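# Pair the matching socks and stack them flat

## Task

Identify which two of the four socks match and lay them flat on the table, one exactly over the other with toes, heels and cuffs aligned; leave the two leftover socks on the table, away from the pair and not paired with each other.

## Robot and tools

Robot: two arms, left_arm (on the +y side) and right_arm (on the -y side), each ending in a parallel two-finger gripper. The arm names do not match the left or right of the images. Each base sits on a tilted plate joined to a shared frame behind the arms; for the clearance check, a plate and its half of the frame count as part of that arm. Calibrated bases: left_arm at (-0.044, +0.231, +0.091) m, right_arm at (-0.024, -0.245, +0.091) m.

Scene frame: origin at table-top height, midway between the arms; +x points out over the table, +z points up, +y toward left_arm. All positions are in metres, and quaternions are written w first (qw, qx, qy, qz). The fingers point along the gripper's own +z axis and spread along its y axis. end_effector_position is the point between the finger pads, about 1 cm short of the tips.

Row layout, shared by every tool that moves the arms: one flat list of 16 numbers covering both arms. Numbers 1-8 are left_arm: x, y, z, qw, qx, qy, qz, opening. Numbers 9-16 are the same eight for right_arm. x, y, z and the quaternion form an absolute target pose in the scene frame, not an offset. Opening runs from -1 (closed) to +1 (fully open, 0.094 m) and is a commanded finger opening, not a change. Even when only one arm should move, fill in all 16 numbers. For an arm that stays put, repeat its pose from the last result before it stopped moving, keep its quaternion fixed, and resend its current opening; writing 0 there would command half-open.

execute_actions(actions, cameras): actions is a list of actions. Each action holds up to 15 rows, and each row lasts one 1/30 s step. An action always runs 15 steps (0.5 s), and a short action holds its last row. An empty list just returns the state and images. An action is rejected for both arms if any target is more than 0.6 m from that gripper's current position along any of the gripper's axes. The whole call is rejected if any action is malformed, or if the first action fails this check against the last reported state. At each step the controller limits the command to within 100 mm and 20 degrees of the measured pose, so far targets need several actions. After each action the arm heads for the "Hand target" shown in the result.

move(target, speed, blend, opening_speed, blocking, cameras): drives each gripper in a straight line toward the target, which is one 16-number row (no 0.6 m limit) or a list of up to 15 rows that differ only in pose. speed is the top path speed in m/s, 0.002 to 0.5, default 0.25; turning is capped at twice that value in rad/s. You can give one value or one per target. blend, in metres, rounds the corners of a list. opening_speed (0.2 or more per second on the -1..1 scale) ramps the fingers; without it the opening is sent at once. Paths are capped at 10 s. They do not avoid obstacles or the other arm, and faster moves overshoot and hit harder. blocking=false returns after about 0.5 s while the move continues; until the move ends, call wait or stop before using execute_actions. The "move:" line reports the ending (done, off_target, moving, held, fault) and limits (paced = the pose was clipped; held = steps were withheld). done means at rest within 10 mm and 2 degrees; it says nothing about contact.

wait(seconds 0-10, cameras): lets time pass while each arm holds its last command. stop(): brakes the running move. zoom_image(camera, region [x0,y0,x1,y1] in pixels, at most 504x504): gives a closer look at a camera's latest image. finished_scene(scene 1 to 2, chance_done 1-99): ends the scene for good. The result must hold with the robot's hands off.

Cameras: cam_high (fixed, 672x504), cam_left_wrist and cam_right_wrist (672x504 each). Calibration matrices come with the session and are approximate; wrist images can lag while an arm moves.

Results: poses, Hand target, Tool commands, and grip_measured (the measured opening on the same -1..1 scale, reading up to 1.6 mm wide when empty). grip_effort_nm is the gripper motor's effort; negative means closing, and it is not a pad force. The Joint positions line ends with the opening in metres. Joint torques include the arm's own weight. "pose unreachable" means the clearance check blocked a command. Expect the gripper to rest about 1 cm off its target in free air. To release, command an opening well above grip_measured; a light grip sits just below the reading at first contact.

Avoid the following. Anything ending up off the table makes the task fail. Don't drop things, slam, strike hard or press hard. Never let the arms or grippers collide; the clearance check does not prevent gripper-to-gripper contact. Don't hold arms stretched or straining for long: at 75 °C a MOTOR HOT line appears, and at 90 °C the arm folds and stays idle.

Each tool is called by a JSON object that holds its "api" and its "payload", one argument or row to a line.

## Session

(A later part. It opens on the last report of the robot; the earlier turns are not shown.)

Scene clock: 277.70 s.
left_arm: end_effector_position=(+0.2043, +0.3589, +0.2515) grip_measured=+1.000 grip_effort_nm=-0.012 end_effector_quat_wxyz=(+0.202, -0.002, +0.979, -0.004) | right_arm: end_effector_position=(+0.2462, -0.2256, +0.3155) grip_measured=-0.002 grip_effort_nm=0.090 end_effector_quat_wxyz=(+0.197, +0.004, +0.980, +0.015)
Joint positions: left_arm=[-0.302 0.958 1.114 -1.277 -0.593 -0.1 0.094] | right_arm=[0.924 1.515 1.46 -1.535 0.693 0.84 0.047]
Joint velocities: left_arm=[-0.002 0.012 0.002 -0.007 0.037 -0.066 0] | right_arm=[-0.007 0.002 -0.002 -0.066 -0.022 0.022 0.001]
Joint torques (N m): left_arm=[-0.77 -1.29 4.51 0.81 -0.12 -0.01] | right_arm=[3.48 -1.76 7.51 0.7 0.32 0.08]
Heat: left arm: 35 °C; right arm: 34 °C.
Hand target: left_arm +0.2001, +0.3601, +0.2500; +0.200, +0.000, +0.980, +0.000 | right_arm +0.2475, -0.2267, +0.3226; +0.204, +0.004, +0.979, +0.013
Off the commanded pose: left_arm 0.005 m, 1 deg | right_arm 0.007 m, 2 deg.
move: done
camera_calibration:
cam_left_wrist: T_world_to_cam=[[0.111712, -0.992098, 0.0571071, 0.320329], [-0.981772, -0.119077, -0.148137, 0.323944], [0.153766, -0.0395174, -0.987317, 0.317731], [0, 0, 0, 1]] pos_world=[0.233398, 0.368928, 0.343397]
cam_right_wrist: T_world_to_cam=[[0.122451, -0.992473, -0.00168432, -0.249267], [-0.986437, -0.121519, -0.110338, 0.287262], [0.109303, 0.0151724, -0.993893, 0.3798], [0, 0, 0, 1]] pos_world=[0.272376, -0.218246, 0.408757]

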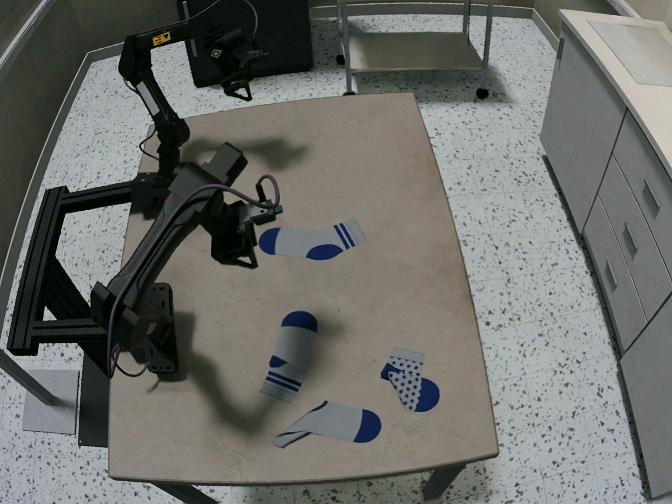

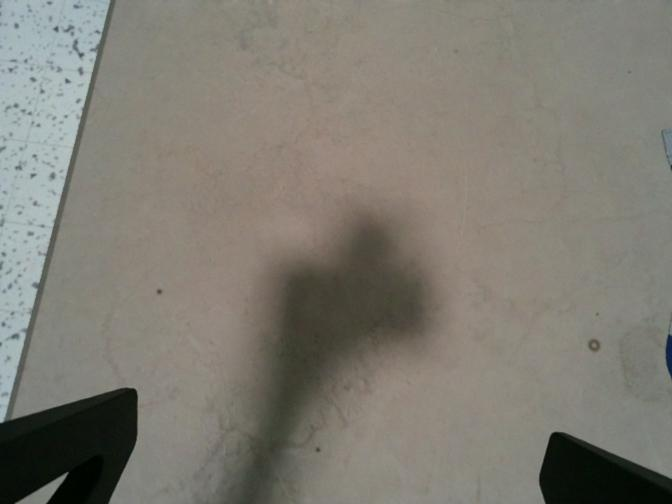

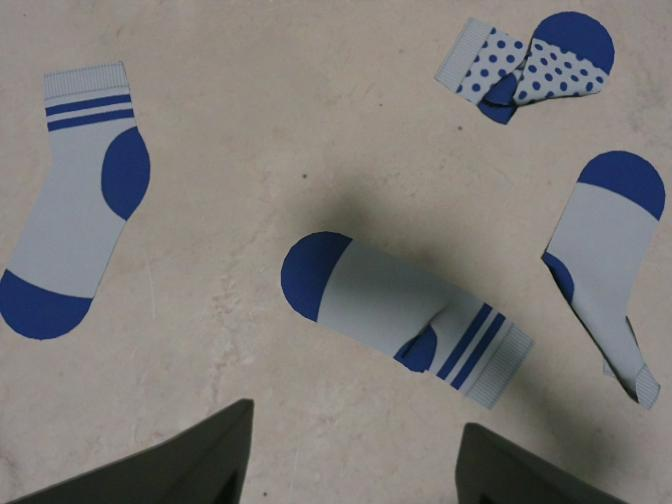

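{"api": "move", "payload": {
  "target": [
    [0.2, 0.36, 0.25, 0.2, 0, 0.98, 0, 1, 0.215, -0.375, 0.12, 0, 0.259, 0.966, 0, 0.1],
    [0.2, 0.36, 0.25, 0.2, 0, 0.98, 0, 1, 0.215, -0.375, 0.035, 0, 0.259, 0.966, 0, 0.1]
  ],
  "cameras": ["cam_right_wrist"]
}}

{"api": "move", "payload": {
  "target": [0.2, 0.36, 0.25, 0.2, 0, 0.98, 0, 1, 0.215, -0.375, 0.012, 0, 0.259, 0.966, 0, 0.1],
  "speed": 0.06,
  "cameras": ["cam_right_wrist"]
}}

Scene clock: 293.17 s.
left_arm: end_effector_position=(+0.2043, +0.3589, +0.2515) grip_measured=+1.000 grip_effort_nm=-0.012 end_effector_quat_wxyz=(+0.202, -0.002, +0.979, -0.004) | right_arm: end_effector_position=(+0.2205, -0.3837, +0.0392) grip_measured=+0.098 grip_effort_nm=0.085 end_effector_quat_wxyz=(+0.006, +0.263, +0.965, -0.018)
Joint positions: left_arm=[-0.302 0.958 1.114 -1.277 -0.593 -0.1 0.094] | right_arm=[-0.225 1.42 0.735 -0.613 0.479 0.246 0.052]
Joint velocities: left_arm=[0.002 -0.012 0.002 0.007 -0.037 -0.022 0] | right_arm=[-0.012 -0.017 -0.002 -0.007 0.066 0.007 -0.001]
Joint torques (N m): left_arm=[-0.7 -1.44 4.53 0.82 -0.09 -0.03] | right_arm=[1.87 -4.53 3.34 0.64 -0.06 -0.05]
Heat: left arm: 35 °C; right arm: 34 °C.
Hand target: left_arm +0.2001, +0.3601, +0.2500; +0.200, +0.000, +0.980, +0.000 | right_arm +0.2166, -0.3795, +0.0328; -0.002, +0.258, +0.966, -0.015
Off the commanded pose: left_arm 0.005 m, 1 deg | right_arm 0.011 m, 2 deg.
move: off_target (right_arm)
camera_calibration:
cam_right_wrist: T_world_to_cam=[[-0.395027, -0.918583, 0.012603, -0.261636], [-0.884462, 0.383991, 0.265098, 0.368889], [-0.248354, 0.0935742, -0.964139, 0.218245], [0, 0, 0, 1]] pos_world=[0.277117, -0.402407, 0.115924]
Images, in order (width x height): cam_right_wrist 672x504.

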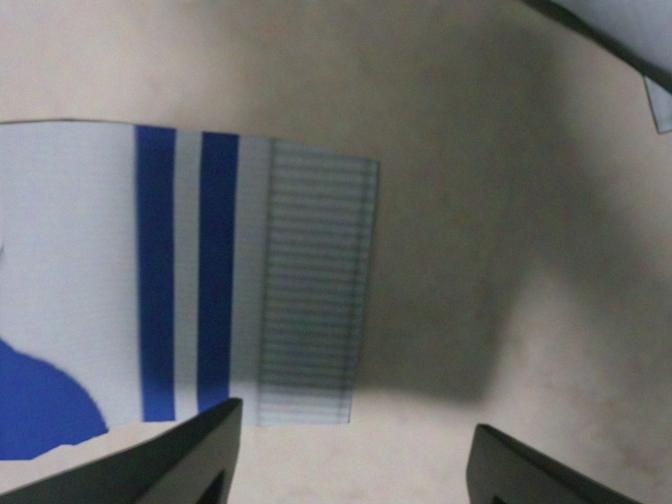

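Scene clock: 294.30 s.
left_arm: end_effector_position=(+0.2043, +0.3589, +0.2515) grip_measured=+1.000 grip_effort_nm=-0.022 end_effector_quat_wxyz=(+0.202, -0.002, +0.979, -0.004) | right_arm: end_effector_position=(+0.2187, -0.3793, +0.0173) grip_measured=+0.098 grip_effort_nm=0.085 end_effector_quat_wxyz=(+0.006, +0.264, +0.965, -0.004)
Joint positions: left_arm=[-0.302 0.958 1.114 -1.277 -0.593 -0.1 0.094] | right_arm=[-0.271 1.469 0.688 -0.499 0.439 0.199 0.052]
Joint velocities: left_arm=[0.012 -0.007 -0.002 -0.007 -0.037 0.022 0] | right_arm=[0.032 -0.002 -0.012 0.022 -0.066 0.007 -0.001]
Joint torques (N m): left_arm=[-0.72 -1.2 4.51 0.8 -0.07 -0.06] | right_arm=[1.89 -4.9 3.06 0.63 -0.05 -0.1]
Heat: left arm: 35 °C; right arm: 34 °C.
Hand target: left_arm +0.2001, +0.3601, +0.2500; +0.200, +0.000, +0.980, +0.000 | right_arm +0.2150, -0.3753, +0.0117; -0.001, +0.259, +0.966, -0.001
Off the commanded pose: left_arm 0.005 m, 1 deg | right_arm 0.008 m, 1 deg.
move: done
camera_calibration:
cam_right_wrist: T_world_to_cam=[[-0.395724, -0.918256, -0.014452, -0.257241], [-0.885682, 0.37743, 0.270397, 0.369115], [-0.242839, 0.119802, -0.96264, 0.204905], [0, 0, 0, 1]] pos_world=[0.274881, -0.400076, 0.0937245]
Images, in order (width x height): cam_right_wrist 672x504.

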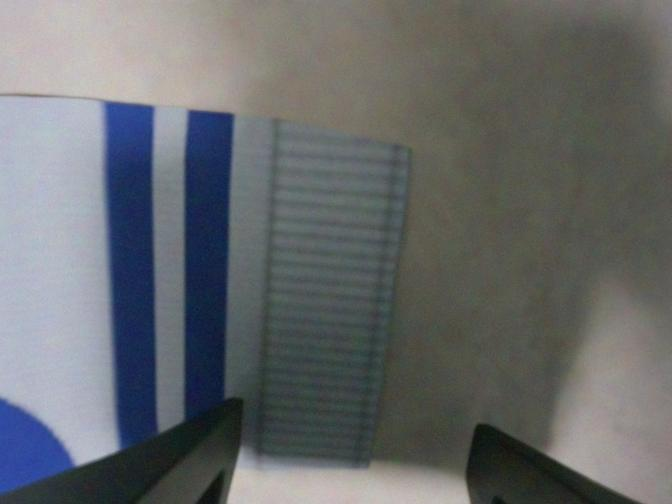

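{"api": "move", "payload": {
  "target": [0.2, 0.36, 0.25, 0.2, 0, 0.98, 0, 1, 0.215, -0.375, 0.001, 0, 0.259, 0.966, 0, 0.1],
  "speed": 0.06,
  "cameras": []
}}

{"api": "move", "payload": {
  "target": [0.2, 0.36, 0.25, 0.2, 0, 0.98, 0, 1, 0.215, -0.375, 0.0, 0, 0.259, 0.966, 0, -1],
  "speed": 0.04,
  "opening_speed": 0.6,
  "cameras": ["cam_right_wrist"]
}}

{"api": "move", "payload": {
  "target": [
    [0.2, 0.36, 0.25, 0.2, 0, 0.98, 0, 1, 0.225, -0.38, 0.035, 0, 0.259, 0.966, 0, -1],
    [0.2, 0.36, 0.25, 0.2, 0, 0.98, 0, 1, 0.255, -0.40, 0.025, 0, 0.13, 0.991, 0, -1]
  ],
  "speed": 0.08,
  "cameras": ["cam_right_wrist","cam_high"]
}}

Scene clock: 301.07 s.
left_arm: end_effector_position=(+0.2043, +0.3589, +0.2515) grip_measured=+1.000 grip_effort_nm=-0.012 end_effector_quat_wxyz=(+0.202, -0.002, +0.979, -0.004) | right_arm: end_effector_position=(+0.2198, -0.3801, +0.0137) grip_measured=+0.098 grip_effort_nm=0.090 end_effector_quat_wxyz=(+0.008, +0.260, +0.966, -0.002)
Joint positions: left_arm=[-0.302 0.958 1.114 -1.277 -0.593 -0.1 0.094] | right_arm=[-0.282 1.478 0.684 -0.476 0.431 0.178 0.052]
Joint velocities: left_arm=[0.017 -0.007 -0.012 -0.095 -0.037 0.066 0] | right_arm=[-0.002 -0.002 0.017 -0.051 -0.037 -0.066 0]
Joint torques (N m): left_arm=[-0.73 -1.22 4.49 0.82 -0.06 -0.07] | right_arm=[1.33 -3.34 2.18 0.98 -0.06 -0.07]
Heat: left arm: 35 °C; right arm: 33 °C.
Hand target: left_arm +0.2001, +0.3601, +0.2500; +0.200, +0.000, +0.980, +0.000 | right_arm +0.2143, -0.3749, +0.0018; -0.001, +0.259, +0.966, +0.000
Off the commanded pose: left_arm 0.005 m, 1 deg | right_arm 0.015 m, 1 deg.
move: off_target (right_arm)
No camera images: "cameras" was empty.

Scene clock: 303.10 s.
left_arm: end_effector_position=(+0.2043, +0.3589, +0.2515) grip_measured=+1.000 grip_effort_nm=-0.012 end_effector_quat_wxyz=(+0.202, -0.002, +0.979, -0.004) | right_arm: end_effector_position=(+0.2290, -0.3720, +0.0139) grip_measured=-0.982 grip_effort_nm=-0.965 end_effector_quat_wxyz=(+0.021, +0.262, +0.965, +0.024)
Joint positions: left_arm=[-0.302 0.958 1.114 -1.277 -0.593 -0.1 0.094] | right_arm=[-0.278 1.481 0.684 -0.45 0.378 0.177 0.001]
Joint velocities: left_arm=[-0.002 -0.002 0.002 0.022 0.022 -0.051 0] | right_arm=[-0.017 0.002 -0.032 -0.051 0.066 -0.051 -0.002]
Joint torques (N m): left_arm=[-0.77 -1.21 4.38 0.77 -0.11 0.01] | right_arm=[1.09 -3.48 2.19 0.77 0.48 -0.06]
Heat: left arm: 35 °C; right arm: 33 °C.
Hand target: left_arm +0.2001, +0.3601, +0.2500; +0.200, +0.000, +0.980, +0.000 | right_arm +0.2148, -0.3747, +0.0014; +0.000, +0.258, +0.966, +0.001
Off the commanded pose: left_arm 0.005 m, 1 deg | right_arm 0.020 m, 4 deg.
move: off_target (right_arm)
camera_calibration:
cam_right_wrist: T_world_to_cam=[[-0.38998, -0.9178, -0.0745624, -0.246889], [-0.898943, 0.361915, 0.246818, 0.374045], [-0.199545, 0.163281, -0.966189, 0.209577], [0, 0, 0, 1]] pos_world=[0.281783, -0.396187, 0.0917609]
Images, in order (width x height): cam_right_wrist 672x504.

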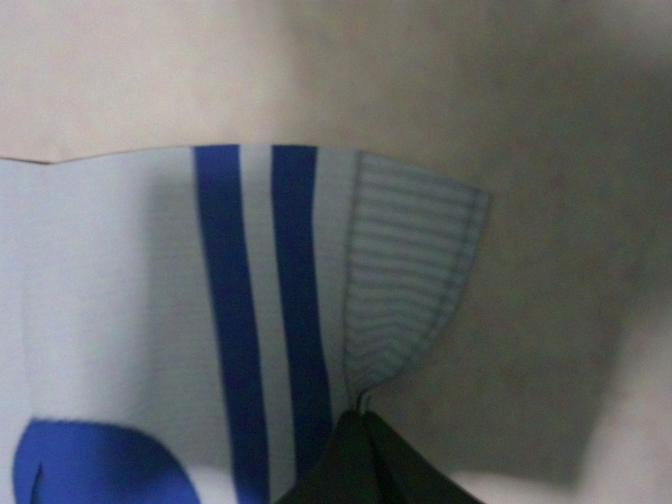

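Scene clock: 305.83 s.
left_arm: end_effector_position=(+0.2043, +0.3589, +0.2515) grip_measured=+1.000 grip_effort_nm=-0.022 end_effector_quat_wxyz=(+0.202, -0.002, +0.979, -0.004) | right_arm: end_effector_position=(+0.2515, -0.3984, +0.0262) grip_measured=-0.983 grip_effort_nm=-0.945 end_effector_quat_wxyz=(+0.004, +0.134, +0.991, -0.002)
Joint positions: left_arm=[-0.302 0.958 1.114 -1.277 -0.593 -0.1 0.094] | right_arm=[-0.285 1.553 0.862 -0.586 0.431 -0.08 0.001]
Joint velocities: left_arm=[0.017 -0.017 -0.007 0.037 0.007 -0.051 0] | right_arm=[-0.007 -0.017 0.002 0.022 -0.022 -0.081 0]
Joint torques (N m): left_arm=[-0.79 -1.21 4.46 0.78 -0.08 -0.05] | right_arm=[2.3 -5.82 6.06 0.28 -0.03 -0.12]
Heat: left arm: 35 °C; right arm: 33 °C.
Hand target: left_arm +0.2001, +0.3601, +0.2500; +0.200, +0.000, +0.980, +0.000 | right_arm +0.2547, -0.4000, +0.0253; +0.001, +0.130, +0.992, -0.001
Off the commanded pose: left_arm 0.005 m, 1 deg | right_arm 0.004 m, 1 deg.
move: done
camera_calibration:
cam_right_wrist: T_world_to_cam=[[-0.141404, -0.989821, -0.0161129, -0.354158], [-0.952715, 0.131645, 0.273866, 0.321894], [-0.268958, 0.0540767, -0.961633, 0.204101], [0, 0, 0, 1]] pos_world=[0.311489, -0.403966, 0.102408]
Images, in order (width x height): cam_high 672x504, cam_right_wrist 672x504.

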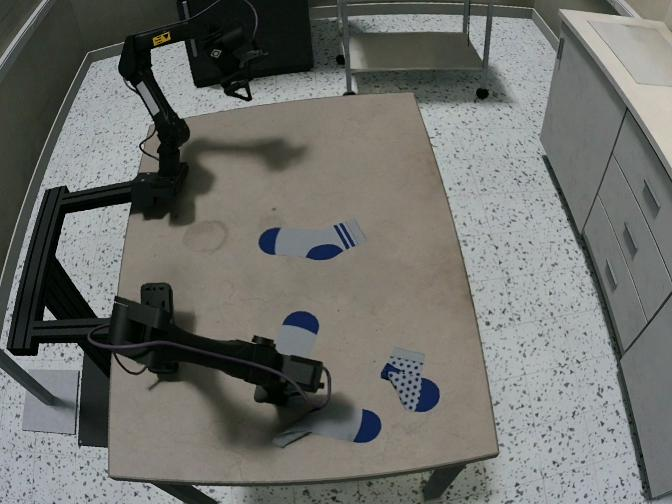

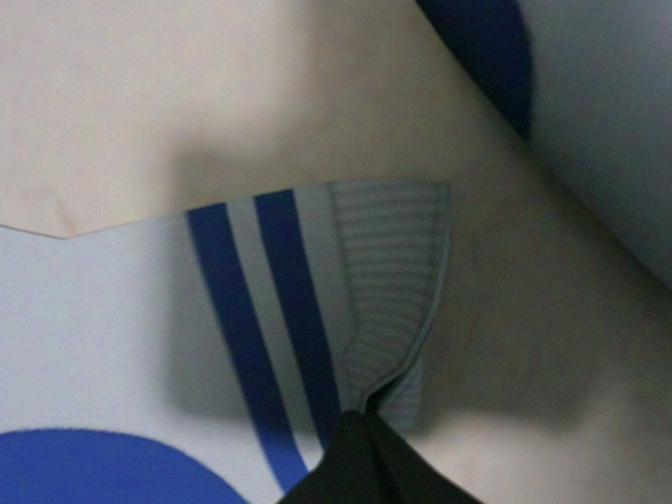

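{"api": "move", "payload": {
  "target": [0.2, 0.36, 0.25, 0.2, 0, 0.98, 0, 1, 0.252, -0.402, 0.02, 0, 0.13, 0.991, 0, 0.0],
  "opening_speed": 1,
  "cameras": []
}}

{"api": "move", "payload": {
  "target": [
    [0.2, 0.36, 0.25, 0.2, 0, 0.98, 0, 1, 0.25, -0.4, 0.1, 0, 0, 1, 0, 0],
    [0.2, 0.36, 0.25, 0.2, 0, 0.98, 0, 1, 0.25, -0.23, 0.32, 0.2, 0, 0.98, 0, 0]
  ],
  "cameras": ["cam_right_wrist"]
}}

Scene clock: 309.90 s.
left_arm: end_effector_position=(+0.2043, +0.3589, +0.2515) grip_measured=+1.000 grip_effort_nm=-0.012 end_effector_quat_wxyz=(+0.202, -0.002, +0.979, -0.004) | right_arm: end_effector_position=(+0.2485, -0.4029, +0.0242) grip_measured=-0.002 grip_effort_nm=0.085 end_effector_quat_wxyz=(+0.000, +0.132, +0.991, -0.004)
Joint positions: left_arm=[-0.302 0.958 1.114 -1.277 -0.593 -0.1 0.094] | right_arm=[-0.304 1.553 0.862 -0.586 0.43 -0.099 0.047]
Joint velocities: left_arm=[0.012 -0.027 0.002 -0.022 -0.007 -0.022 0] | right_arm=[0.007 -0.002 -0.007 -0.095 0.007 0.022 0]
Joint torques (N m): left_arm=[-0.69 -1.37 4.41 0.84 -0.12 -0.01] | right_arm=[2.28 -5.57 4.96 0.55 -0.08 -0.08]
Heat: left arm: 35 °C; right arm: 33 °C.
Hand target: left_arm +0.2001, +0.3601, +0.2500; +0.200, +0.000, +0.980, +0.000 | right_arm +0.2519, -0.4020, +0.0200; +0.000, +0.130, +0.992, +0.000
Off the commanded pose: left_arm 0.005 m, 1 deg | right_arm 0.006 m, 1 deg.
move: done
No camera images: "cameras" was empty.

Scene clock: 312.60 s.
left_arm: end_effector_position=(+0.2043, +0.3589, +0.2515) grip_measured=+1.000 grip_effort_nm=-0.012 end_effector_quat_wxyz=(+0.202, -0.002, +0.979, -0.004) | right_arm: end_effector_position=(+0.2465, -0.2231, +0.3160) grip_measured=-0.002 grip_effort_nm=0.090 end_effector_quat_wxyz=(+0.200, +0.002, +0.980, +0.017)
Joint positions: left_arm=[-0.302 0.958 1.114 -1.277 -0.593 -0.1 0.094] | right_arm=[0.931 1.516 1.457 -1.527 0.695 0.838 0.047]
Joint velocities: left_arm=[-0.012 -0.012 -0.002 -0.007 -0.037 -0.022 0] | right_arm=[-0.012 0.007 0.007 -0.022 -0.037 -0.007 0]
Joint torques (N m): left_arm=[-0.83 -1.22 4.36 0.82 -0.09 -0.04] | right_arm=[3.02 -1.73 7.51 0.68 0.31 0.09]
Heat: left arm: 35 °C; right arm: 33 °C.
Hand target: left_arm +0.2001, +0.3601, +0.2500; +0.200, +0.000, +0.980, +0.000 | right_arm +0.2483, -0.2252, +0.3224; +0.206, +0.004, +0.978, +0.014
Off the commanded pose: left_arm 0.005 m, 1 deg | right_arm 0.009 m, 2 deg.
move: done
camera_calibration:
cam_right_wrist: T_world_to_cam=[[0.126725, -0.991931, -0.00368292, -0.247166], [-0.985134, -0.125421, -0.117393, 0.288878], [0.115984, 0.0185049, -0.993079, 0.379122], [0, 0, 0, 1]] pos_world=[0.271934, -0.215956, 0.4095]
Images, in order (width x height): cam_right_wrist 672x504.

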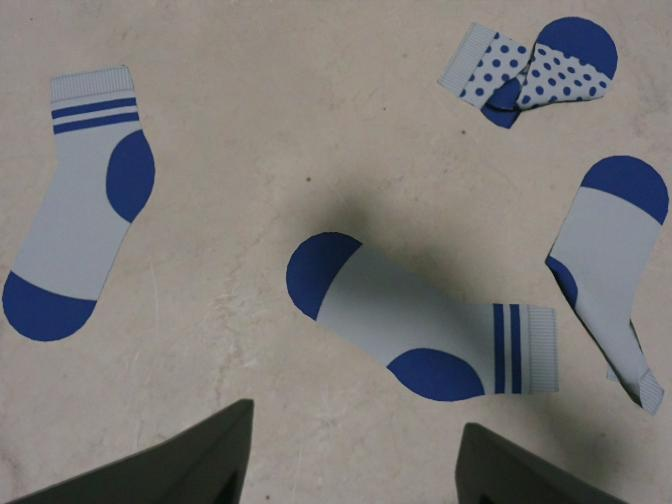

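{"api": "move", "payload": {
  "target": [
    [0.2, 0.36, 0.25, 0.2, 0, 0.98, 0, 1, 0.40, -0.0, 0.2, 0, -0.707, 0.707, 0, 0.1],
    [0.2, 0.36, 0.25, 0.2, 0, 0.98, 0, 1, 0.445, 0.05, 0.1, 0, -0.707, 0.707, 0, 0.1]
  ],
  "cameras": ["cam_right_wrist","cam_high"]
}}

Scene clock: 327.70 s.
left_arm: end_effector_position=(+0.2043, +0.3589, +0.2515) grip_measured=+1.000 grip_effort_nm=-0.022 end_effector_quat_wxyz=(+0.202, -0.002, +0.979, -0.004) | right_arm: end_effector_position=(+0.4410, +0.0441, +0.0975) grip_measured=+0.098 grip_effort_nm=0.090 end_effector_quat_wxyz=(-0.101, +0.702, -0.704, +0.017)
Joint positions: left_arm=[-0.302 0.958 1.114 -1.277 -0.593 -0.1 0.094] | right_arm=[0.673 3.043 2.856 -1.371 0.476 -0.945 0.052]
Joint velocities: left_arm=[-0.012 -0.002 -0.017 -0.007 0.037 -0.007 0] | right_arm=[-0.002 -0.002 0.002 0.022 -0.095 -0.007 -0.001]
Joint torques (N m): left_arm=[-0.7 -1.22 4.37 0.79 -0.11 -0.03] | right_arm=[7.53 -14.06 7.57 0.95 0.04 -0.07]
Heat: left arm: 35 °C; right arm: 34 °C.
Hand target: left_arm +0.2001, +0.3601, +0.2500; +0.200, +0.000, +0.980, +0.000 | right_arm +0.4443, +0.0496, +0.0992; -0.113, +0.702, -0.703, +0.020
Off the commanded pose: left_arm 0.005 m, 1 deg | right_arm 0.008 m, 12 deg.
elbow stopped short (right arm): the move would have taken joint 3 (elbow) straighter than the controller allows.
move: off_target (right_arm)
camera_calibration:
cam_right_wrist: T_world_to_cam=[[0.980394, 0.115369, 0.159745, -0.448767], [0.0851853, -0.979161, 0.184358, 0.0246119], [0.177685, -0.167135, -0.969791, 0.113295], [0, 0, 0, 1]] pos_world=[0.417741, 0.0948086, 0.177023]
Images, in order (width x height): cam_high 672x504, cam_right_wrist 672x504.

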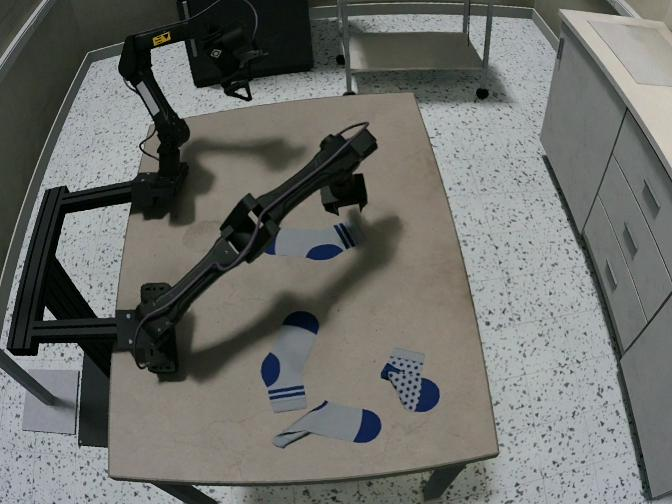

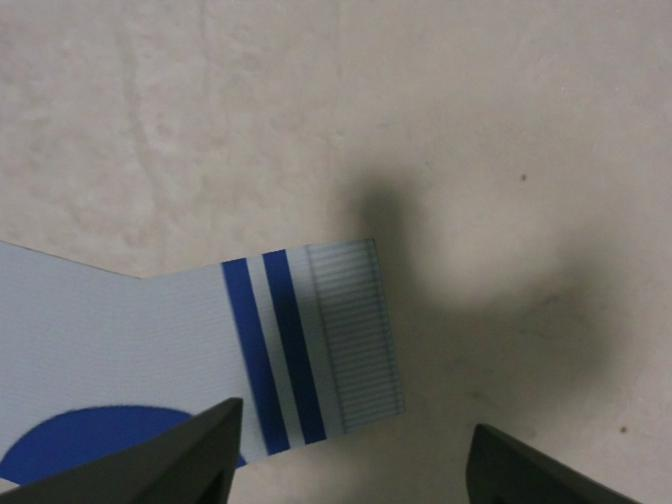

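{"api": "move", "payload": {
  "target": [0.2, 0.36, 0.25, 0.2, 0, 0.98, 0, 1, 0.462, 0.04, 0.04, 0.166, -0.696, 0.696, -0.043, 0.1],
  "speed": 0.12,
  "cameras": ["cam_right_wrist"]
}}

Scene clock: 336.47 s.
left_arm: end_effector_position=(+0.2043, +0.3589, +0.2515) grip_measured=+1.000 grip_effort_nm=-0.017 end_effector_quat_wxyz=(+0.202, -0.002, +0.979, -0.004) | right_arm: end_effector_position=(+0.4604, +0.0416, +0.0320) grip_measured=+0.098 grip_effort_nm=0.090 end_effector_quat_wxyz=(-0.154, +0.698, -0.698, +0.045)
Joint positions: left_arm=[-0.302 0.958 1.114 -1.277 -0.593 -0.1 0.094] | right_arm=[0.601 2.842 2.205 -0.749 0.497 -1.095 0.052]
Joint velocities: left_arm=[-0.022 -0.012 0.012 0.007 0.007 0.022 0] | right_arm=[-0.007 0.002 0.002 -0.095 0.007 0.051 0]
Joint torques (N m): left_arm=[-0.8 -1.21 4.52 0.83 -0.11 -0.01] | right_arm=[7.04 -17.31 4.41 1.16 -0.11 -0.05]
Heat: left arm: 35 °C; right arm: 34 °C.
Hand target: left_arm +0.2001, +0.3601, +0.2500; +0.200, +0.000, +0.980, +0.000 | right_arm +0.4632, +0.0402, +0.0405; -0.165, +0.696, -0.697, +0.042
Off the commanded pose: left_arm 0.005 m, 1 deg | right_arm 0.008 m, 1 deg.
move: done
camera_calibration:
cam_right_wrist: T_world_to_cam=[[0.95543, 0.105877, 0.275577, -0.448905], [0.0638181, -0.985477, 0.157363, 0.0434939], [0.288236, -0.132762, -0.948311, -0.00711752], [0, 0, 0, 1]] pos_world=[0.428173, 0.0894459, 0.110114]
Images, in order (width x height): cam_right_wrist 672x504.

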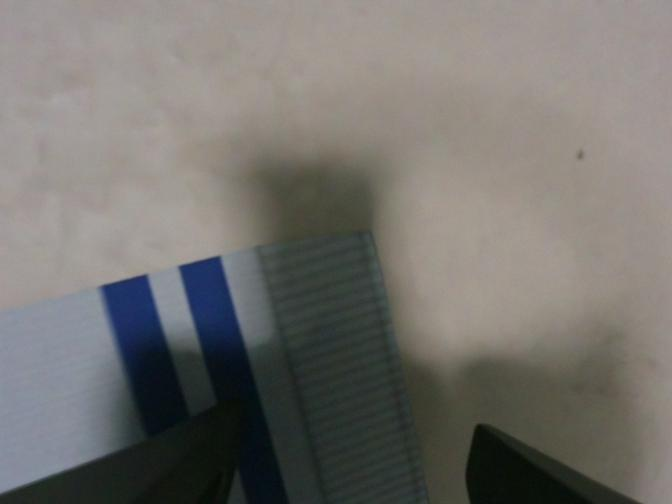

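{"api": "move", "payload": {
  "target": [0.2, 0.36, 0.25, 0.2, 0, 0.98, 0, 1, 0.462, 0.04, 0.015, 0.166, -0.696, 0.696, -0.043, 0.1],
  "speed": 0.05,
  "cameras": ["cam_right_wrist"]
}}

Scene clock: 340.10 s.
left_arm: end_effector_position=(+0.2043, +0.3589, +0.2515) grip_measured=+1.000 grip_effort_nm=-0.017 end_effector_quat_wxyz=(+0.202, -0.002, +0.979, -0.004) | right_arm: end_effector_position=(+0.4668, +0.0473, +0.0316) grip_measured=+0.098 grip_effort_nm=0.090 end_effector_quat_wxyz=(-0.179, +0.694, -0.695, +0.049)
Joint positions: left_arm=[-0.302 0.958 1.114 -1.277 -0.593 -0.1 0.094] | right_arm=[0.6 2.829 2.159 -0.66 0.491 -1.121 0.052]
Joint velocities: left_arm=[0.007 -0.017 -0.012 -0.066 -0.007 0.022 0] | right_arm=[-0.012 -0.022 0.002 -0.037 0.022 0.007 -0.001]
Joint torques (N m): left_arm=[-0.7 -1.39 4.41 0.82 -0.06 -0.02] | right_arm=[5.45 -14.46 3.59 1.22 -0.07 -0.07]
Heat: left arm: 35 °C; right arm: 36 °C.
Hand target: left_arm +0.2001, +0.3601, +0.2500; +0.200, +0.000, +0.980, +0.000 | right_arm +0.4620, +0.0400, +0.0153; -0.165, +0.696, -0.697, +0.043
Off the commanded pose: left_arm 0.005 m, 1 deg | right_arm 0.019 m, 2 deg.
move: off_target (right_arm)
camera_calibration:
cam_right_wrist: T_world_to_cam=[[0.943262, 0.0970717, 0.317544, -0.450762], [0.0574572, -0.989604, 0.131841, 0.0527415], [0.327041, -0.106116, -0.939033, -0.0282141], [0, 0, 0, 1]] pos_world=[0.431384, 0.0929555, 0.109689]
Images, in order (width x height): cam_right_wrist 672x504.

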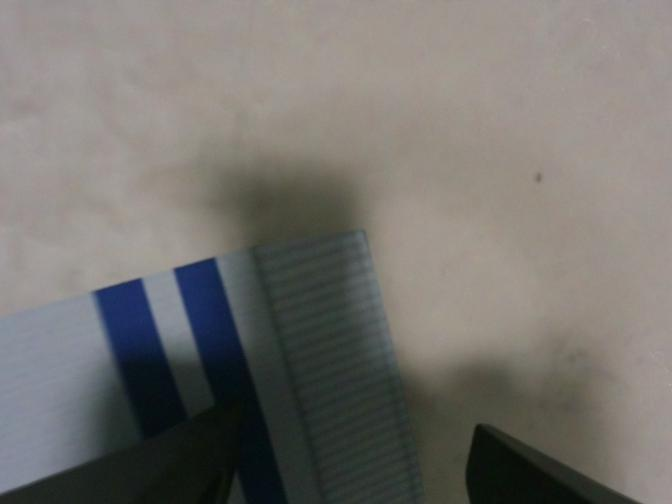

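{"api": "move", "payload": {
  "target": [
    [0.2, 0.36, 0.25, 0.2, 0, 0.98, 0, 1, 0.46, 0.042, 0.045, 0.05, -0.706, 0.706, -0.01, 0.1],
    [0.2, 0.36, 0.25, 0.2, 0, 0.98, 0, 1, 0.46, 0.042, 0.038, 0, -0.707, 0.707, 0, 0.1]
  ],
  "speed": 0.1,
  "cameras": ["cam_right_wrist"]
}}

Scene clock: 346.63 s.
left_arm: end_effector_position=(+0.2043, +0.3589, +0.2515) grip_measured=+1.000 grip_effort_nm=-0.017 end_effector_quat_wxyz=(+0.202, -0.002, +0.979, -0.004) | right_arm: end_effector_position=(+0.4707, +0.0309, +0.0475) grip_measured=+0.098 grip_effort_nm=0.090 end_effector_quat_wxyz=(-0.107, +0.696, -0.710, +0.027)
Joint positions: left_arm=[-0.302 0.958 1.114 -1.277 -0.593 -0.1 0.094] | right_arm=[0.588 3.11 2.852 -1.239 0.49 -1.034 0.052]
Joint velocities: left_arm=[-0.002 -0.027 0.022 -0.007 -0.022 0.007 0] | right_arm=[-0.017 -0.007 -0.007 0.037 -0.037 -0.066 0]
Joint torques (N m): left_arm=[-0.85 -1.37 4.46 0.79 -0.07 0] | right_arm=[8.58 -12.85 6.64 0.64 -0.06 0.09]
Heat: left arm: 35 °C; right arm: 38 °C.
Hand target: left_arm +0.2001, +0.3601, +0.2500; +0.200, +0.000, +0.980, +0.000 | right_arm +0.4584, +0.0407, +0.0374; -0.096, +0.705, -0.702, +0.021
Off the commanded pose: left_arm 0.005 m, 1 deg | right_arm 0.018 m, 13 deg.
elbow stopped short (right arm): the move would have taken joint 3 (elbow) straighter than the controller allows.
joint sent to its limit (right arm) — joint 2 (shoulder), upper limit. The joint targets are off in orientation, not in position.
move: off_target (right_arm)
camera_calibration:
cam_right_wrist: T_world_to_cam=[[0.978996, 0.0979004, 0.178837, -0.468123], [0.0632916, -0.979765, 0.189878, 0.0283905], [0.193807, -0.174571, -0.965383, 0.0497337], [0, 0, 0, 1]] pos_world=[0.446855, 0.0823275, 0.126339]
Images, in order (width x height): cam_right_wrist 672x504.

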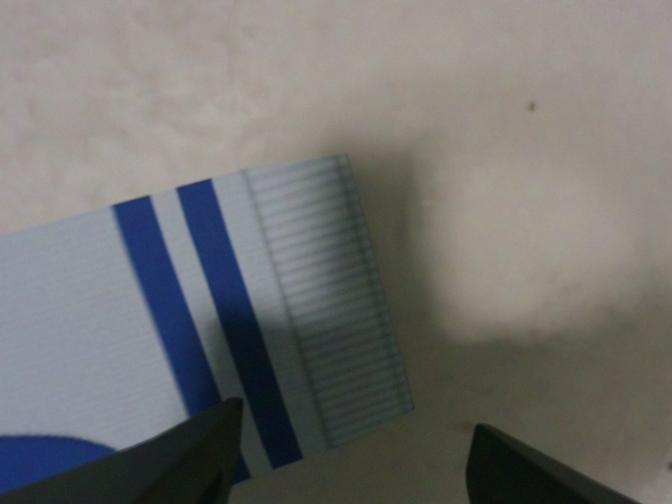

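{"api": "move", "payload": {
  "target": [
    [0.2, 0.15, 0.22, 0, 0.707, 0.707, 0, 0.3, 0.40, -0.1, 0.2, 0, 0, 1, 0, 0],
    [0.22, 0.06, 0.09, 0, 0.707, 0.707, 0, 0.3, 0.3, -0.35, 0.25, 0.1, 0, 0.995, 0, 0]
  ]
}}

Scene clock: 364.17 s.
left_arm: end_effector_position=(+0.2107, +0.0678, +0.0922) grip_measured=+0.302 grip_effort_nm=-0.125 end_effector_quat_wxyz=(-0.009, +0.705, +0.709, +0.004) | right_arm: end_effector_position=(+0.2998, -0.3554, +0.2537) grip_measured=+0.002 grip_effort_nm=-0.129 end_effector_quat_wxyz=(+0.101, +0.005, +0.995, -0.004)
Joint positions: left_arm=[-0.765 2.124 1.199 -0.927 -0.448 0.696 0.061] | right_arm=[0.285 1.465 1.505 -1.396 0.565 0.186 0.047]
Joint velocities: left_arm=[0.012 -0.002 -0.017 0.007 0.022 0.051 0.001] | right_arm=[0.002 -0.022 0.007 -0.037 0.022 0.037 0]
Joint torques (N m): left_arm=[-3.02 -5.75 4.85 0.42 -0.03 0.04] | right_arm=[2.84 -5 4.22 0.94 -0.01 -0.09]
Heat: left arm: 35 °C; right arm: 38 °C.
Hand target: left_arm +0.2128, +0.0658, +0.0898; -0.005, +0.705, +0.709, +0.004 | right_arm +0.2996, -0.3526, +0.2497; +0.099, +0.000, +0.995, -0.003
Off the commanded pose: left_arm 0.012 m, 1 deg | right_arm 0.007 m, 1 deg.
move: off_target (left_arm)
camera_calibration:
cam_left_wrist: T_world_to_cam=[[-0.992145, -0.12486, 0.00759908, 0.218348], [-0.118163, 0.955401, 0.270641, -0.021498], [-0.0410524, 0.267618, -0.96265, 0.165907], [0, 0, 0, 1]] pos_world=[0.220903, 0.00340235, 0.16387]
cam_right_wrist: T_world_to_cam=[[0.117079, -0.993048, 0.0121773, -0.386942], [-0.989506, -0.115598, 0.0866887, 0.270568], [-0.0846783, -0.0221989, -0.996161, 0.359931], [0, 0, 0, 1]] pos_world=[0.34351, -0.344985, 0.339805]

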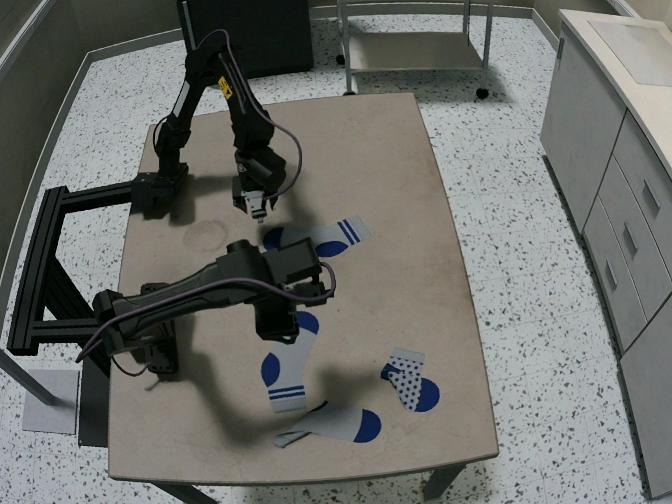

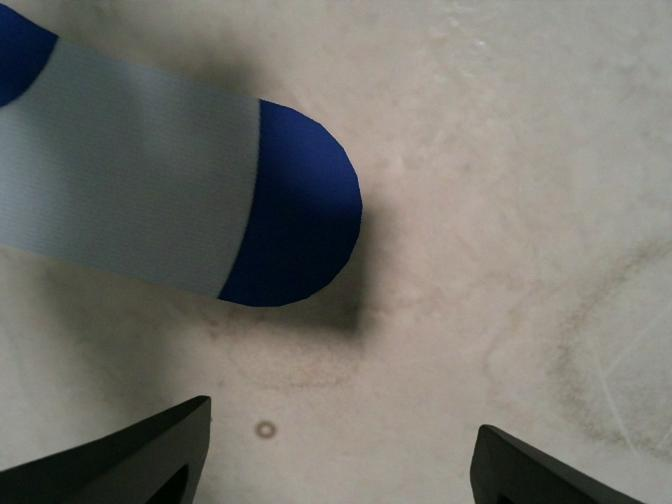

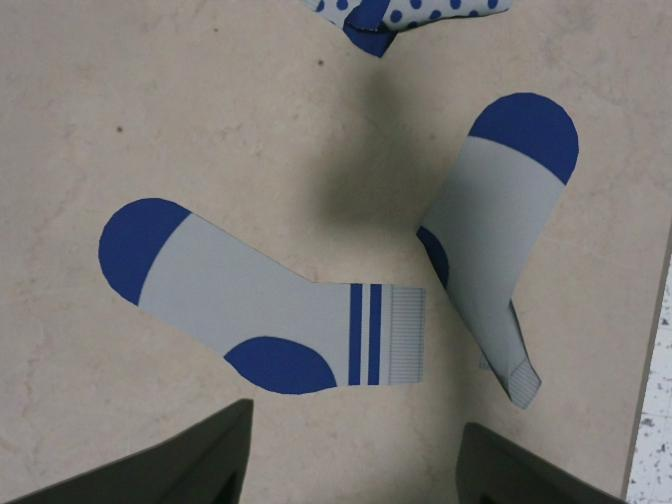

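{"api": "move", "payload": {
  "target": [
    [0.217, 0.032, 0.05, 0, 0.707, 0.707, 0, 0.3, 0.3, -0.35, 0.25, 0.1, 0, 0.995, 0, 0],
    [0.217, 0.032, 0.012, 0, 0.707, 0.707, 0, 0.3, 0.3, -0.35, 0.25, 0.1, 0, 0.995, 0, 0]
  ],
  "speed": 0.08,
  "cameras": ["cam_left_wrist"]
}}

Scene clock: 370.17 s.
left_arm: end_effector_position=(+0.2160, +0.0337, +0.0163) grip_measured=+0.302 grip_effort_nm=-0.125 end_effector_quat_wxyz=(+0.000, +0.706, +0.708, -0.002) | right_arm: end_effector_position=(+0.3003, -0.3549, +0.2538) grip_measured=+0.002 grip_effort_nm=-0.120 end_effector_quat_wxyz=(+0.102, +0.005, +0.995, -0.003)
Joint positions: left_arm=[-0.713 2.351 1.185 -0.642 -0.45 0.763 0.061] | right_arm=[0.285 1.465 1.505 -1.394 0.562 0.185 0.047]
Joint velocities: left_arm=[-0.017 0.012 -0.002 0.037 0.007 0.007 0] | right_arm=[0.012 -0.007 0.002 -0.022 -0.066 -0.007 0]
Joint torques (N m): left_arm=[-3.73 -6.5 3.86 0.4 -0.03 0.1] | right_arm=[3.25 -4.9 4.22 0.93 -0.04 -0.02]
Heat: left arm: 35 °C; right arm: 36 °C.
Hand target: left_arm +0.2156, +0.0328, +0.0123; +0.000, +0.707, +0.707, -0.001 | right_arm +0.3000, -0.3500, +0.2500; +0.100, +0.000, +0.995, +0.000
Off the commanded pose: left_arm 0.005 m, 0 deg | right_arm 0.006 m, 1 deg.
move: done
camera_calibration:
cam_left_wrist: T_world_to_cam=[[-0.992456, -0.122444, 0.00628534, 0.219902], [-0.11699, 0.961096, 0.250217, 0.0321409], [-0.0366784, 0.247594, -0.968169, 0.101972], [0, 0, 0, 1]] pos_world=[0.225743, -0.0292124, 0.0893016]
Images, in order (width x height): cam_left_wrist 672x504.

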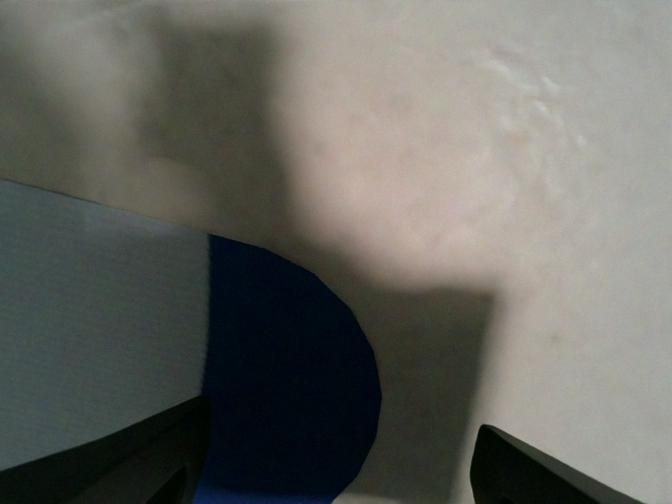

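{"api": "move", "payload": {
  "target": [0.218, 0.033, 0.001, 0, 0.707, 0.707, 0, 0.3, 0.3, -0.35, 0.25, 0.1, 0, 0.995, 0, 0],
  "speed": 0.05,
  "cameras": []
}}

{"api": "move", "payload": {
  "target": [0.218, 0.033, 0.001, 0, 0.707, 0.707, 0, -1, 0.3, -0.35, 0.25, 0.1, 0, 0.995, 0, 0],
  "opening_speed": 0.6,
  "cameras": ["cam_left_wrist"]
}}

{"api": "move", "payload": {
  "target": [
    [0.21, 0.035, 0.03, 0, 0.707, 0.707, 0, -1, 0.3, -0.35, 0.25, 0.1, 0, 0.995, 0, 0],
    [0.14, 0.047, 0.025, 0, 0.707, 0.707, 0, -1, 0.3, -0.35, 0.25, 0.1, 0, 0.995, 0, 0]
  ],
  "speed": 0.08
}}

Scene clock: 376.03 s.
left_arm: end_effector_position=(+0.2189, +0.0336, +0.0088) grip_measured=+0.302 grip_effort_nm=-0.115 end_effector_quat_wxyz=(+0.001, +0.706, +0.708, -0.002) | right_arm: end_effector_position=(+0.3004, -0.3549, +0.2538) grip_measured=+0.002 grip_effort_nm=-0.129 end_effector_quat_wxyz=(+0.102, +0.005, +0.995, -0.003)
Joint positions: left_arm=[-0.699 2.369 1.185 -0.615 -0.455 0.781 0.061] | right_arm=[0.285 1.465 1.505 -1.393 0.562 0.185 0.047]
Joint velocities: left_arm=[0.027 -0.007 -0.002 0.037 -0.022 -0.051 0] | right_arm=[-0.012 -0.002 0.017 0.022 0.037 -0.081 0.001]
Joint torques (N m): left_arm=[-3.4 -6.31 3.54 0.56 0.01 0.04] | right_arm=[3.25 -4.9 4.21 0.93 -0.04 -0.02]
Heat: left arm: 35 °C; right arm: 35 °C.
Hand target: left_arm +0.2177, +0.0332, +0.0013; +0.000, +0.707, +0.707, +0.000 | right_arm +0.3000, -0.3501, +0.2500; +0.100, +0.000, +0.995, +0.000
Off the commanded pose: left_arm 0.008 m, 0 deg | right_arm 0.006 m, 1 deg.
move: done
No camera images: "cameras" was empty.

Scene clock: 378.40 s.
left_arm: end_effector_position=(+0.2230, +0.0317, +0.0088) grip_measured=-0.993 grip_effort_nm=-0.408 end_effector_quat_wxyz=(+0.009, +0.704, +0.710, +0.002) | right_arm: end_effector_position=(+0.3005, -0.3549, +0.2538) grip_measured=+0.002 grip_effort_nm=-0.125 end_effector_quat_wxyz=(+0.102, +0.005, +0.995, -0.003)
Joint positions: left_arm=[-0.699 2.369 1.185 -0.596 -0.463 0.782 0] | right_arm=[0.285 1.465 1.505 -1.393 0.562 0.185 0.047]
Joint velocities: left_arm=[-0.007 -0.012 0.002 -0.066 0.007 -0.007 0] | right_arm=[-0.007 0.002 -0.007 -0.022 0.007 -0.007 0.001]
Joint torques (N m): left_arm=[-3.28 -6.22 3.55 0.38 0.03 0.04] | right_arm=[3.25 -4.9 4.21 0.93 -0.04 -0.02]
Heat: left arm: 35 °C; right arm: 35 °C.
Hand target: left_arm +0.2178, +0.0332, +0.0013; +0.000, +0.707, +0.707, +0.000 | right_arm +0.3000, -0.3500, +0.2500; +0.100, +0.000, +0.995, +0.000
Off the commanded pose: left_arm 0.009 m, 1 deg | right_arm 0.006 m, 1 deg.
move: done
camera_calibration:
cam_left_wrist: T_world_to_cam=[[-0.991715, -0.127838, -0.0126208, 0.226782], [-0.127082, 0.961985, 0.241734, 0.0390467], [-0.0187618, 0.241335, -0.97026, 0.0916961], [0, 0, 0, 1]] pos_world=[0.231586, -0.0307006, 0.0823923]
Images, in order (width x height): cam_left_wrist 672x504.

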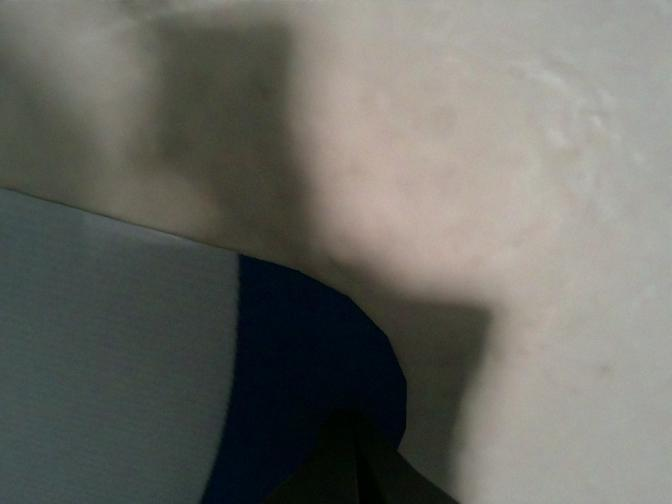

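Scene clock: 380.33 s.
left_arm: end_effector_position=(+0.1377, +0.0574, +0.0165) grip_measured=-0.993 grip_effort_nm=-0.403 end_effector_quat_wxyz=(-0.024, +0.710, +0.704, +0.008) | right_arm: end_effector_position=(+0.3005, -0.3549, +0.2538) grip_measured=+0.002 grip_effort_nm=-0.125 end_effector_quat_wxyz=(+0.102, +0.005, +0.995, -0.003)
Joint positions: left_arm=[-0.854 2.257 0.92 -0.589 -0.424 0.602 0] | right_arm=[0.285 1.465 1.505 -1.393 0.562 0.185 0.047]
Joint velocities: left_arm=[-0.012 0.007 -0.002 -0.081 -0.007 -0.022 0] | right_arm=[-0.002 -0.007 -0.002 -0.037 -0.037 -0.022 -0.001]
Joint torques (N m): left_arm=[-4.19 -8.76 3.45 0.32 0.06 -0.04] | right_arm=[3.25 -4.9 4.21 0.93 -0.04 -0.01]
Heat: left arm: 35 °C; right arm: 34 °C.
Hand target: left_arm +0.1408, +0.0494, +0.0255; -0.002, +0.707, +0.707, +0.002 | right_arm +0.3000, -0.3500, +0.2500; +0.100, +0.000, +0.995, +0.000
Off the commanded pose: left_arm 0.014 m, 3 deg | right_arm 0.006 m, 1 deg.
move: off_target (left_arm)
camera_calibration:
cam_left_wrist: T_world_to_cam=[[-0.993508, -0.111887, 0.0205929, 0.144403], [-0.100709, 0.949151, 0.29828, -0.00220286], [-0.0529194, 0.294269, -0.954256, 0.0927838], [0, 0, 0, 1]] pos_world=[0.148154, -0.00905577, 0.0862229]
cam_right_wrist: T_world_to_cam=[[0.116582, -0.993135, 0.00956961, -0.38571], [-0.989771, -0.115379, 0.083911, 0.272137], [-0.0822308, -0.0192542, -0.996427, 0.360507], [0, 0, 0, 1]] pos_world=[0.343965, -0.344722, 0.340074]

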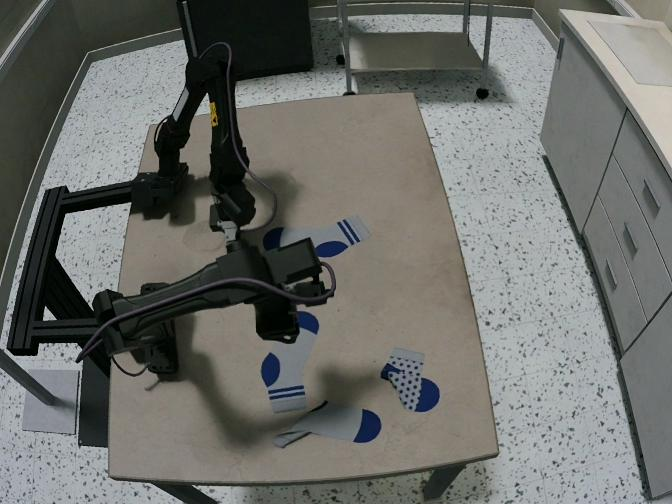

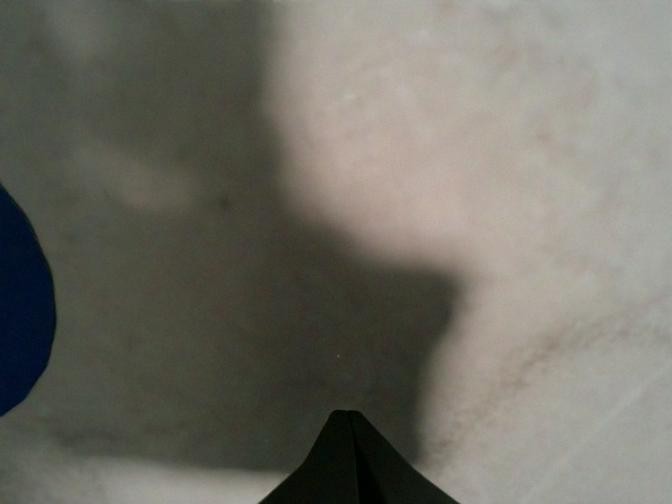

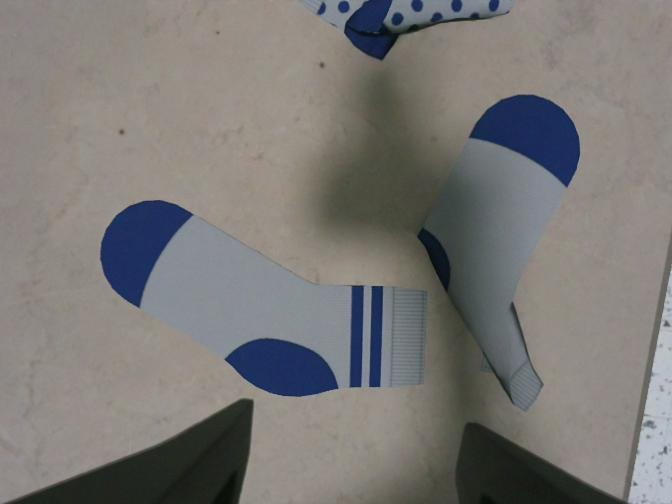

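{"api": "move", "payload": {
  "target": [
    [0.20, 0.034, 0.05, 0, 0.707, 0.707, 0, 0.3, 0.3, -0.35, 0.25, 0.1, 0, 0.995, 0, 0],
    [0.224, 0.033, 0.03, 0, 0.707, 0.707, 0, 0.3, 0.3, -0.35, 0.25, 0.1, 0, 0.995, 0, 0],
    [0.224, 0.033, -0.006, 0, 0.707, 0.707, 0, 0.3, 0.3, -0.35, 0.25, 0.1, 0, 0.995, 0, 0]
  ],
  "speed": 0.08,
  "cameras": ["cam_left_wrist"]
}}

{"api": "move", "payload": {
  "target": [0.224, 0.033, -0.012, 0, 0.707, 0.707, 0, 0.3, 0.3, -0.35, 0.25, 0.1, 0, 0.995, 0, 0],
  "speed": 0.03,
  "cameras": ["cam_left_wrist"]
}}

Scene clock: 388.00 s.
left_arm: end_effector_position=(+0.2278, +0.0301, +0.0079) grip_measured=+0.298 grip_effort_nm=0.095 end_effector_quat_wxyz=(+0.009, +0.707, +0.707, +0.001) | right_arm: end_effector_position=(+0.3006, -0.3549, +0.2538) grip_measured=+0.002 grip_effort_nm=-0.129 end_effector_quat_wxyz=(+0.102, +0.005, +0.995, -0.003)
Joint positions: left_arm=[-0.69 2.38 1.207 -0.604 -0.462 0.8 0.061] | right_arm=[0.285 1.465 1.505 -1.393 0.562 0.185 0.047]
Joint velocities: left_arm=[-0.002 -0.007 0.007 -0.022 -0.022 0.037 0] | right_arm=[-0.027 0.022 0.012 -0.007 -0.037 -0.022 0]
Joint torques (N m): left_arm=[-2.8 -5.34 2.89 0.68 0.03 0.04] | right_arm=[3.25 -4.9 4.21 0.93 -0.04 -0.02]
Heat: left arm: 35 °C; right arm: 34 °C.
Hand target: left_arm +0.2225, +0.0310, -0.0060; +0.001, +0.707, +0.707, -0.003 | right_arm +0.3001, -0.3500, +0.2500; +0.100, +0.000, +0.995, +0.000
Off the commanded pose: left_arm 0.015 m, 1 deg | right_arm 0.006 m, 1 deg.
move: off_target (left_arm)
camera_calibration:
cam_left_wrist: T_world_to_cam=[[-0.992795, -0.119379, -0.0103135, 0.231352], [-0.118347, 0.963456, 0.240306, 0.039399], [-0.0187508, 0.239795, -0.970642, 0.0913878], [0, 0, 0, 1]] pos_world=[0.236061, -0.0322551, 0.0816231]
Images, in order (width x height): cam_left_wrist 672x504.

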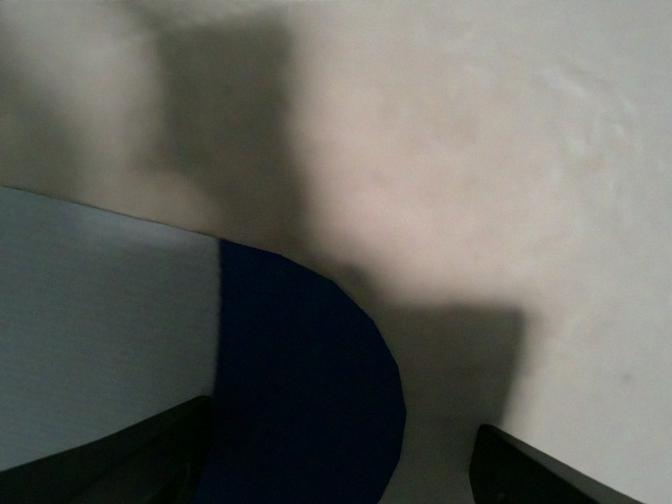

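Scene clock: 388.70 s.
left_arm: end_effector_position=(+0.2278, +0.0303, +0.0076) grip_measured=+0.298 grip_effort_nm=0.095 end_effector_quat_wxyz=(+0.009, +0.709, +0.706, +0.001) | right_arm: end_effector_position=(+0.3006, -0.3549, +0.2538) grip_measured=+0.002 grip_effort_nm=-0.125 end_effector_quat_wxyz=(+0.102, +0.005, +0.995, -0.003)
Joint positions: left_arm=[-0.689 2.38 1.206 -0.601 -0.462 0.805 0.061] | right_arm=[0.285 1.465 1.505 -1.393 0.562 0.185 0.047]
Joint velocities: left_arm=[0.007 0.002 0.007 0.007 0.066 -0.022 0.001] | right_arm=[-0.017 -0.007 0.002 0.022 -0.022 -0.051 0.001]
Joint torques (N m): left_arm=[-2.26 -4.9 2.15 0.85 -0.01 0.09] | right_arm=[3.25 -4.9 4.21 0.92 -0.04 -0.02]
Heat: left arm: 35 °C; right arm: 34 °C.
Hand target: left_arm +0.2231, +0.0337, -0.0107; +0.000, +0.707, +0.707, +0.000 | right_arm +0.3000, -0.3500, +0.2500; +0.100, +0.000, +0.995, +0.000
Off the commanded pose: left_arm 0.020 m, 1 deg | right_arm 0.006 m, 1 deg.
move: off_target (left_arm)
camera_calibration:
cam_left_wrist: T_world_to_cam=[[-0.993301, -0.115077, -0.0104682, 0.231313], [-0.114215, 0.964031, 0.24, 0.0383825], [-0.0175268, 0.239587, -0.970717, 0.0907122], [0, 0, 0, 1]] pos_world=[0.235738, -0.0321165, 0.0812655]
Images, in order (width x height): cam_left_wrist 672x504.

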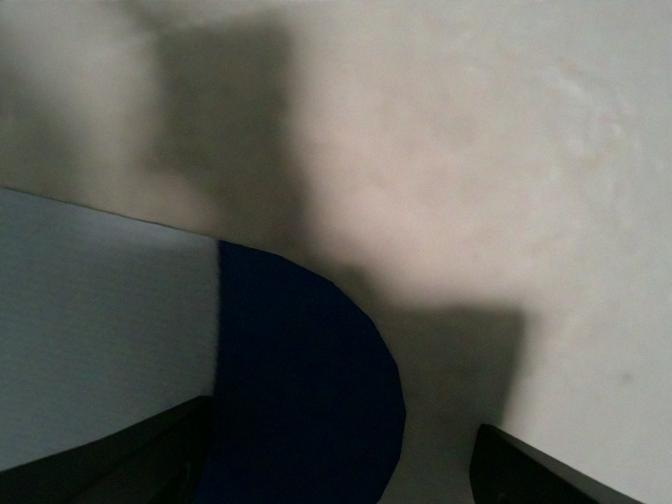

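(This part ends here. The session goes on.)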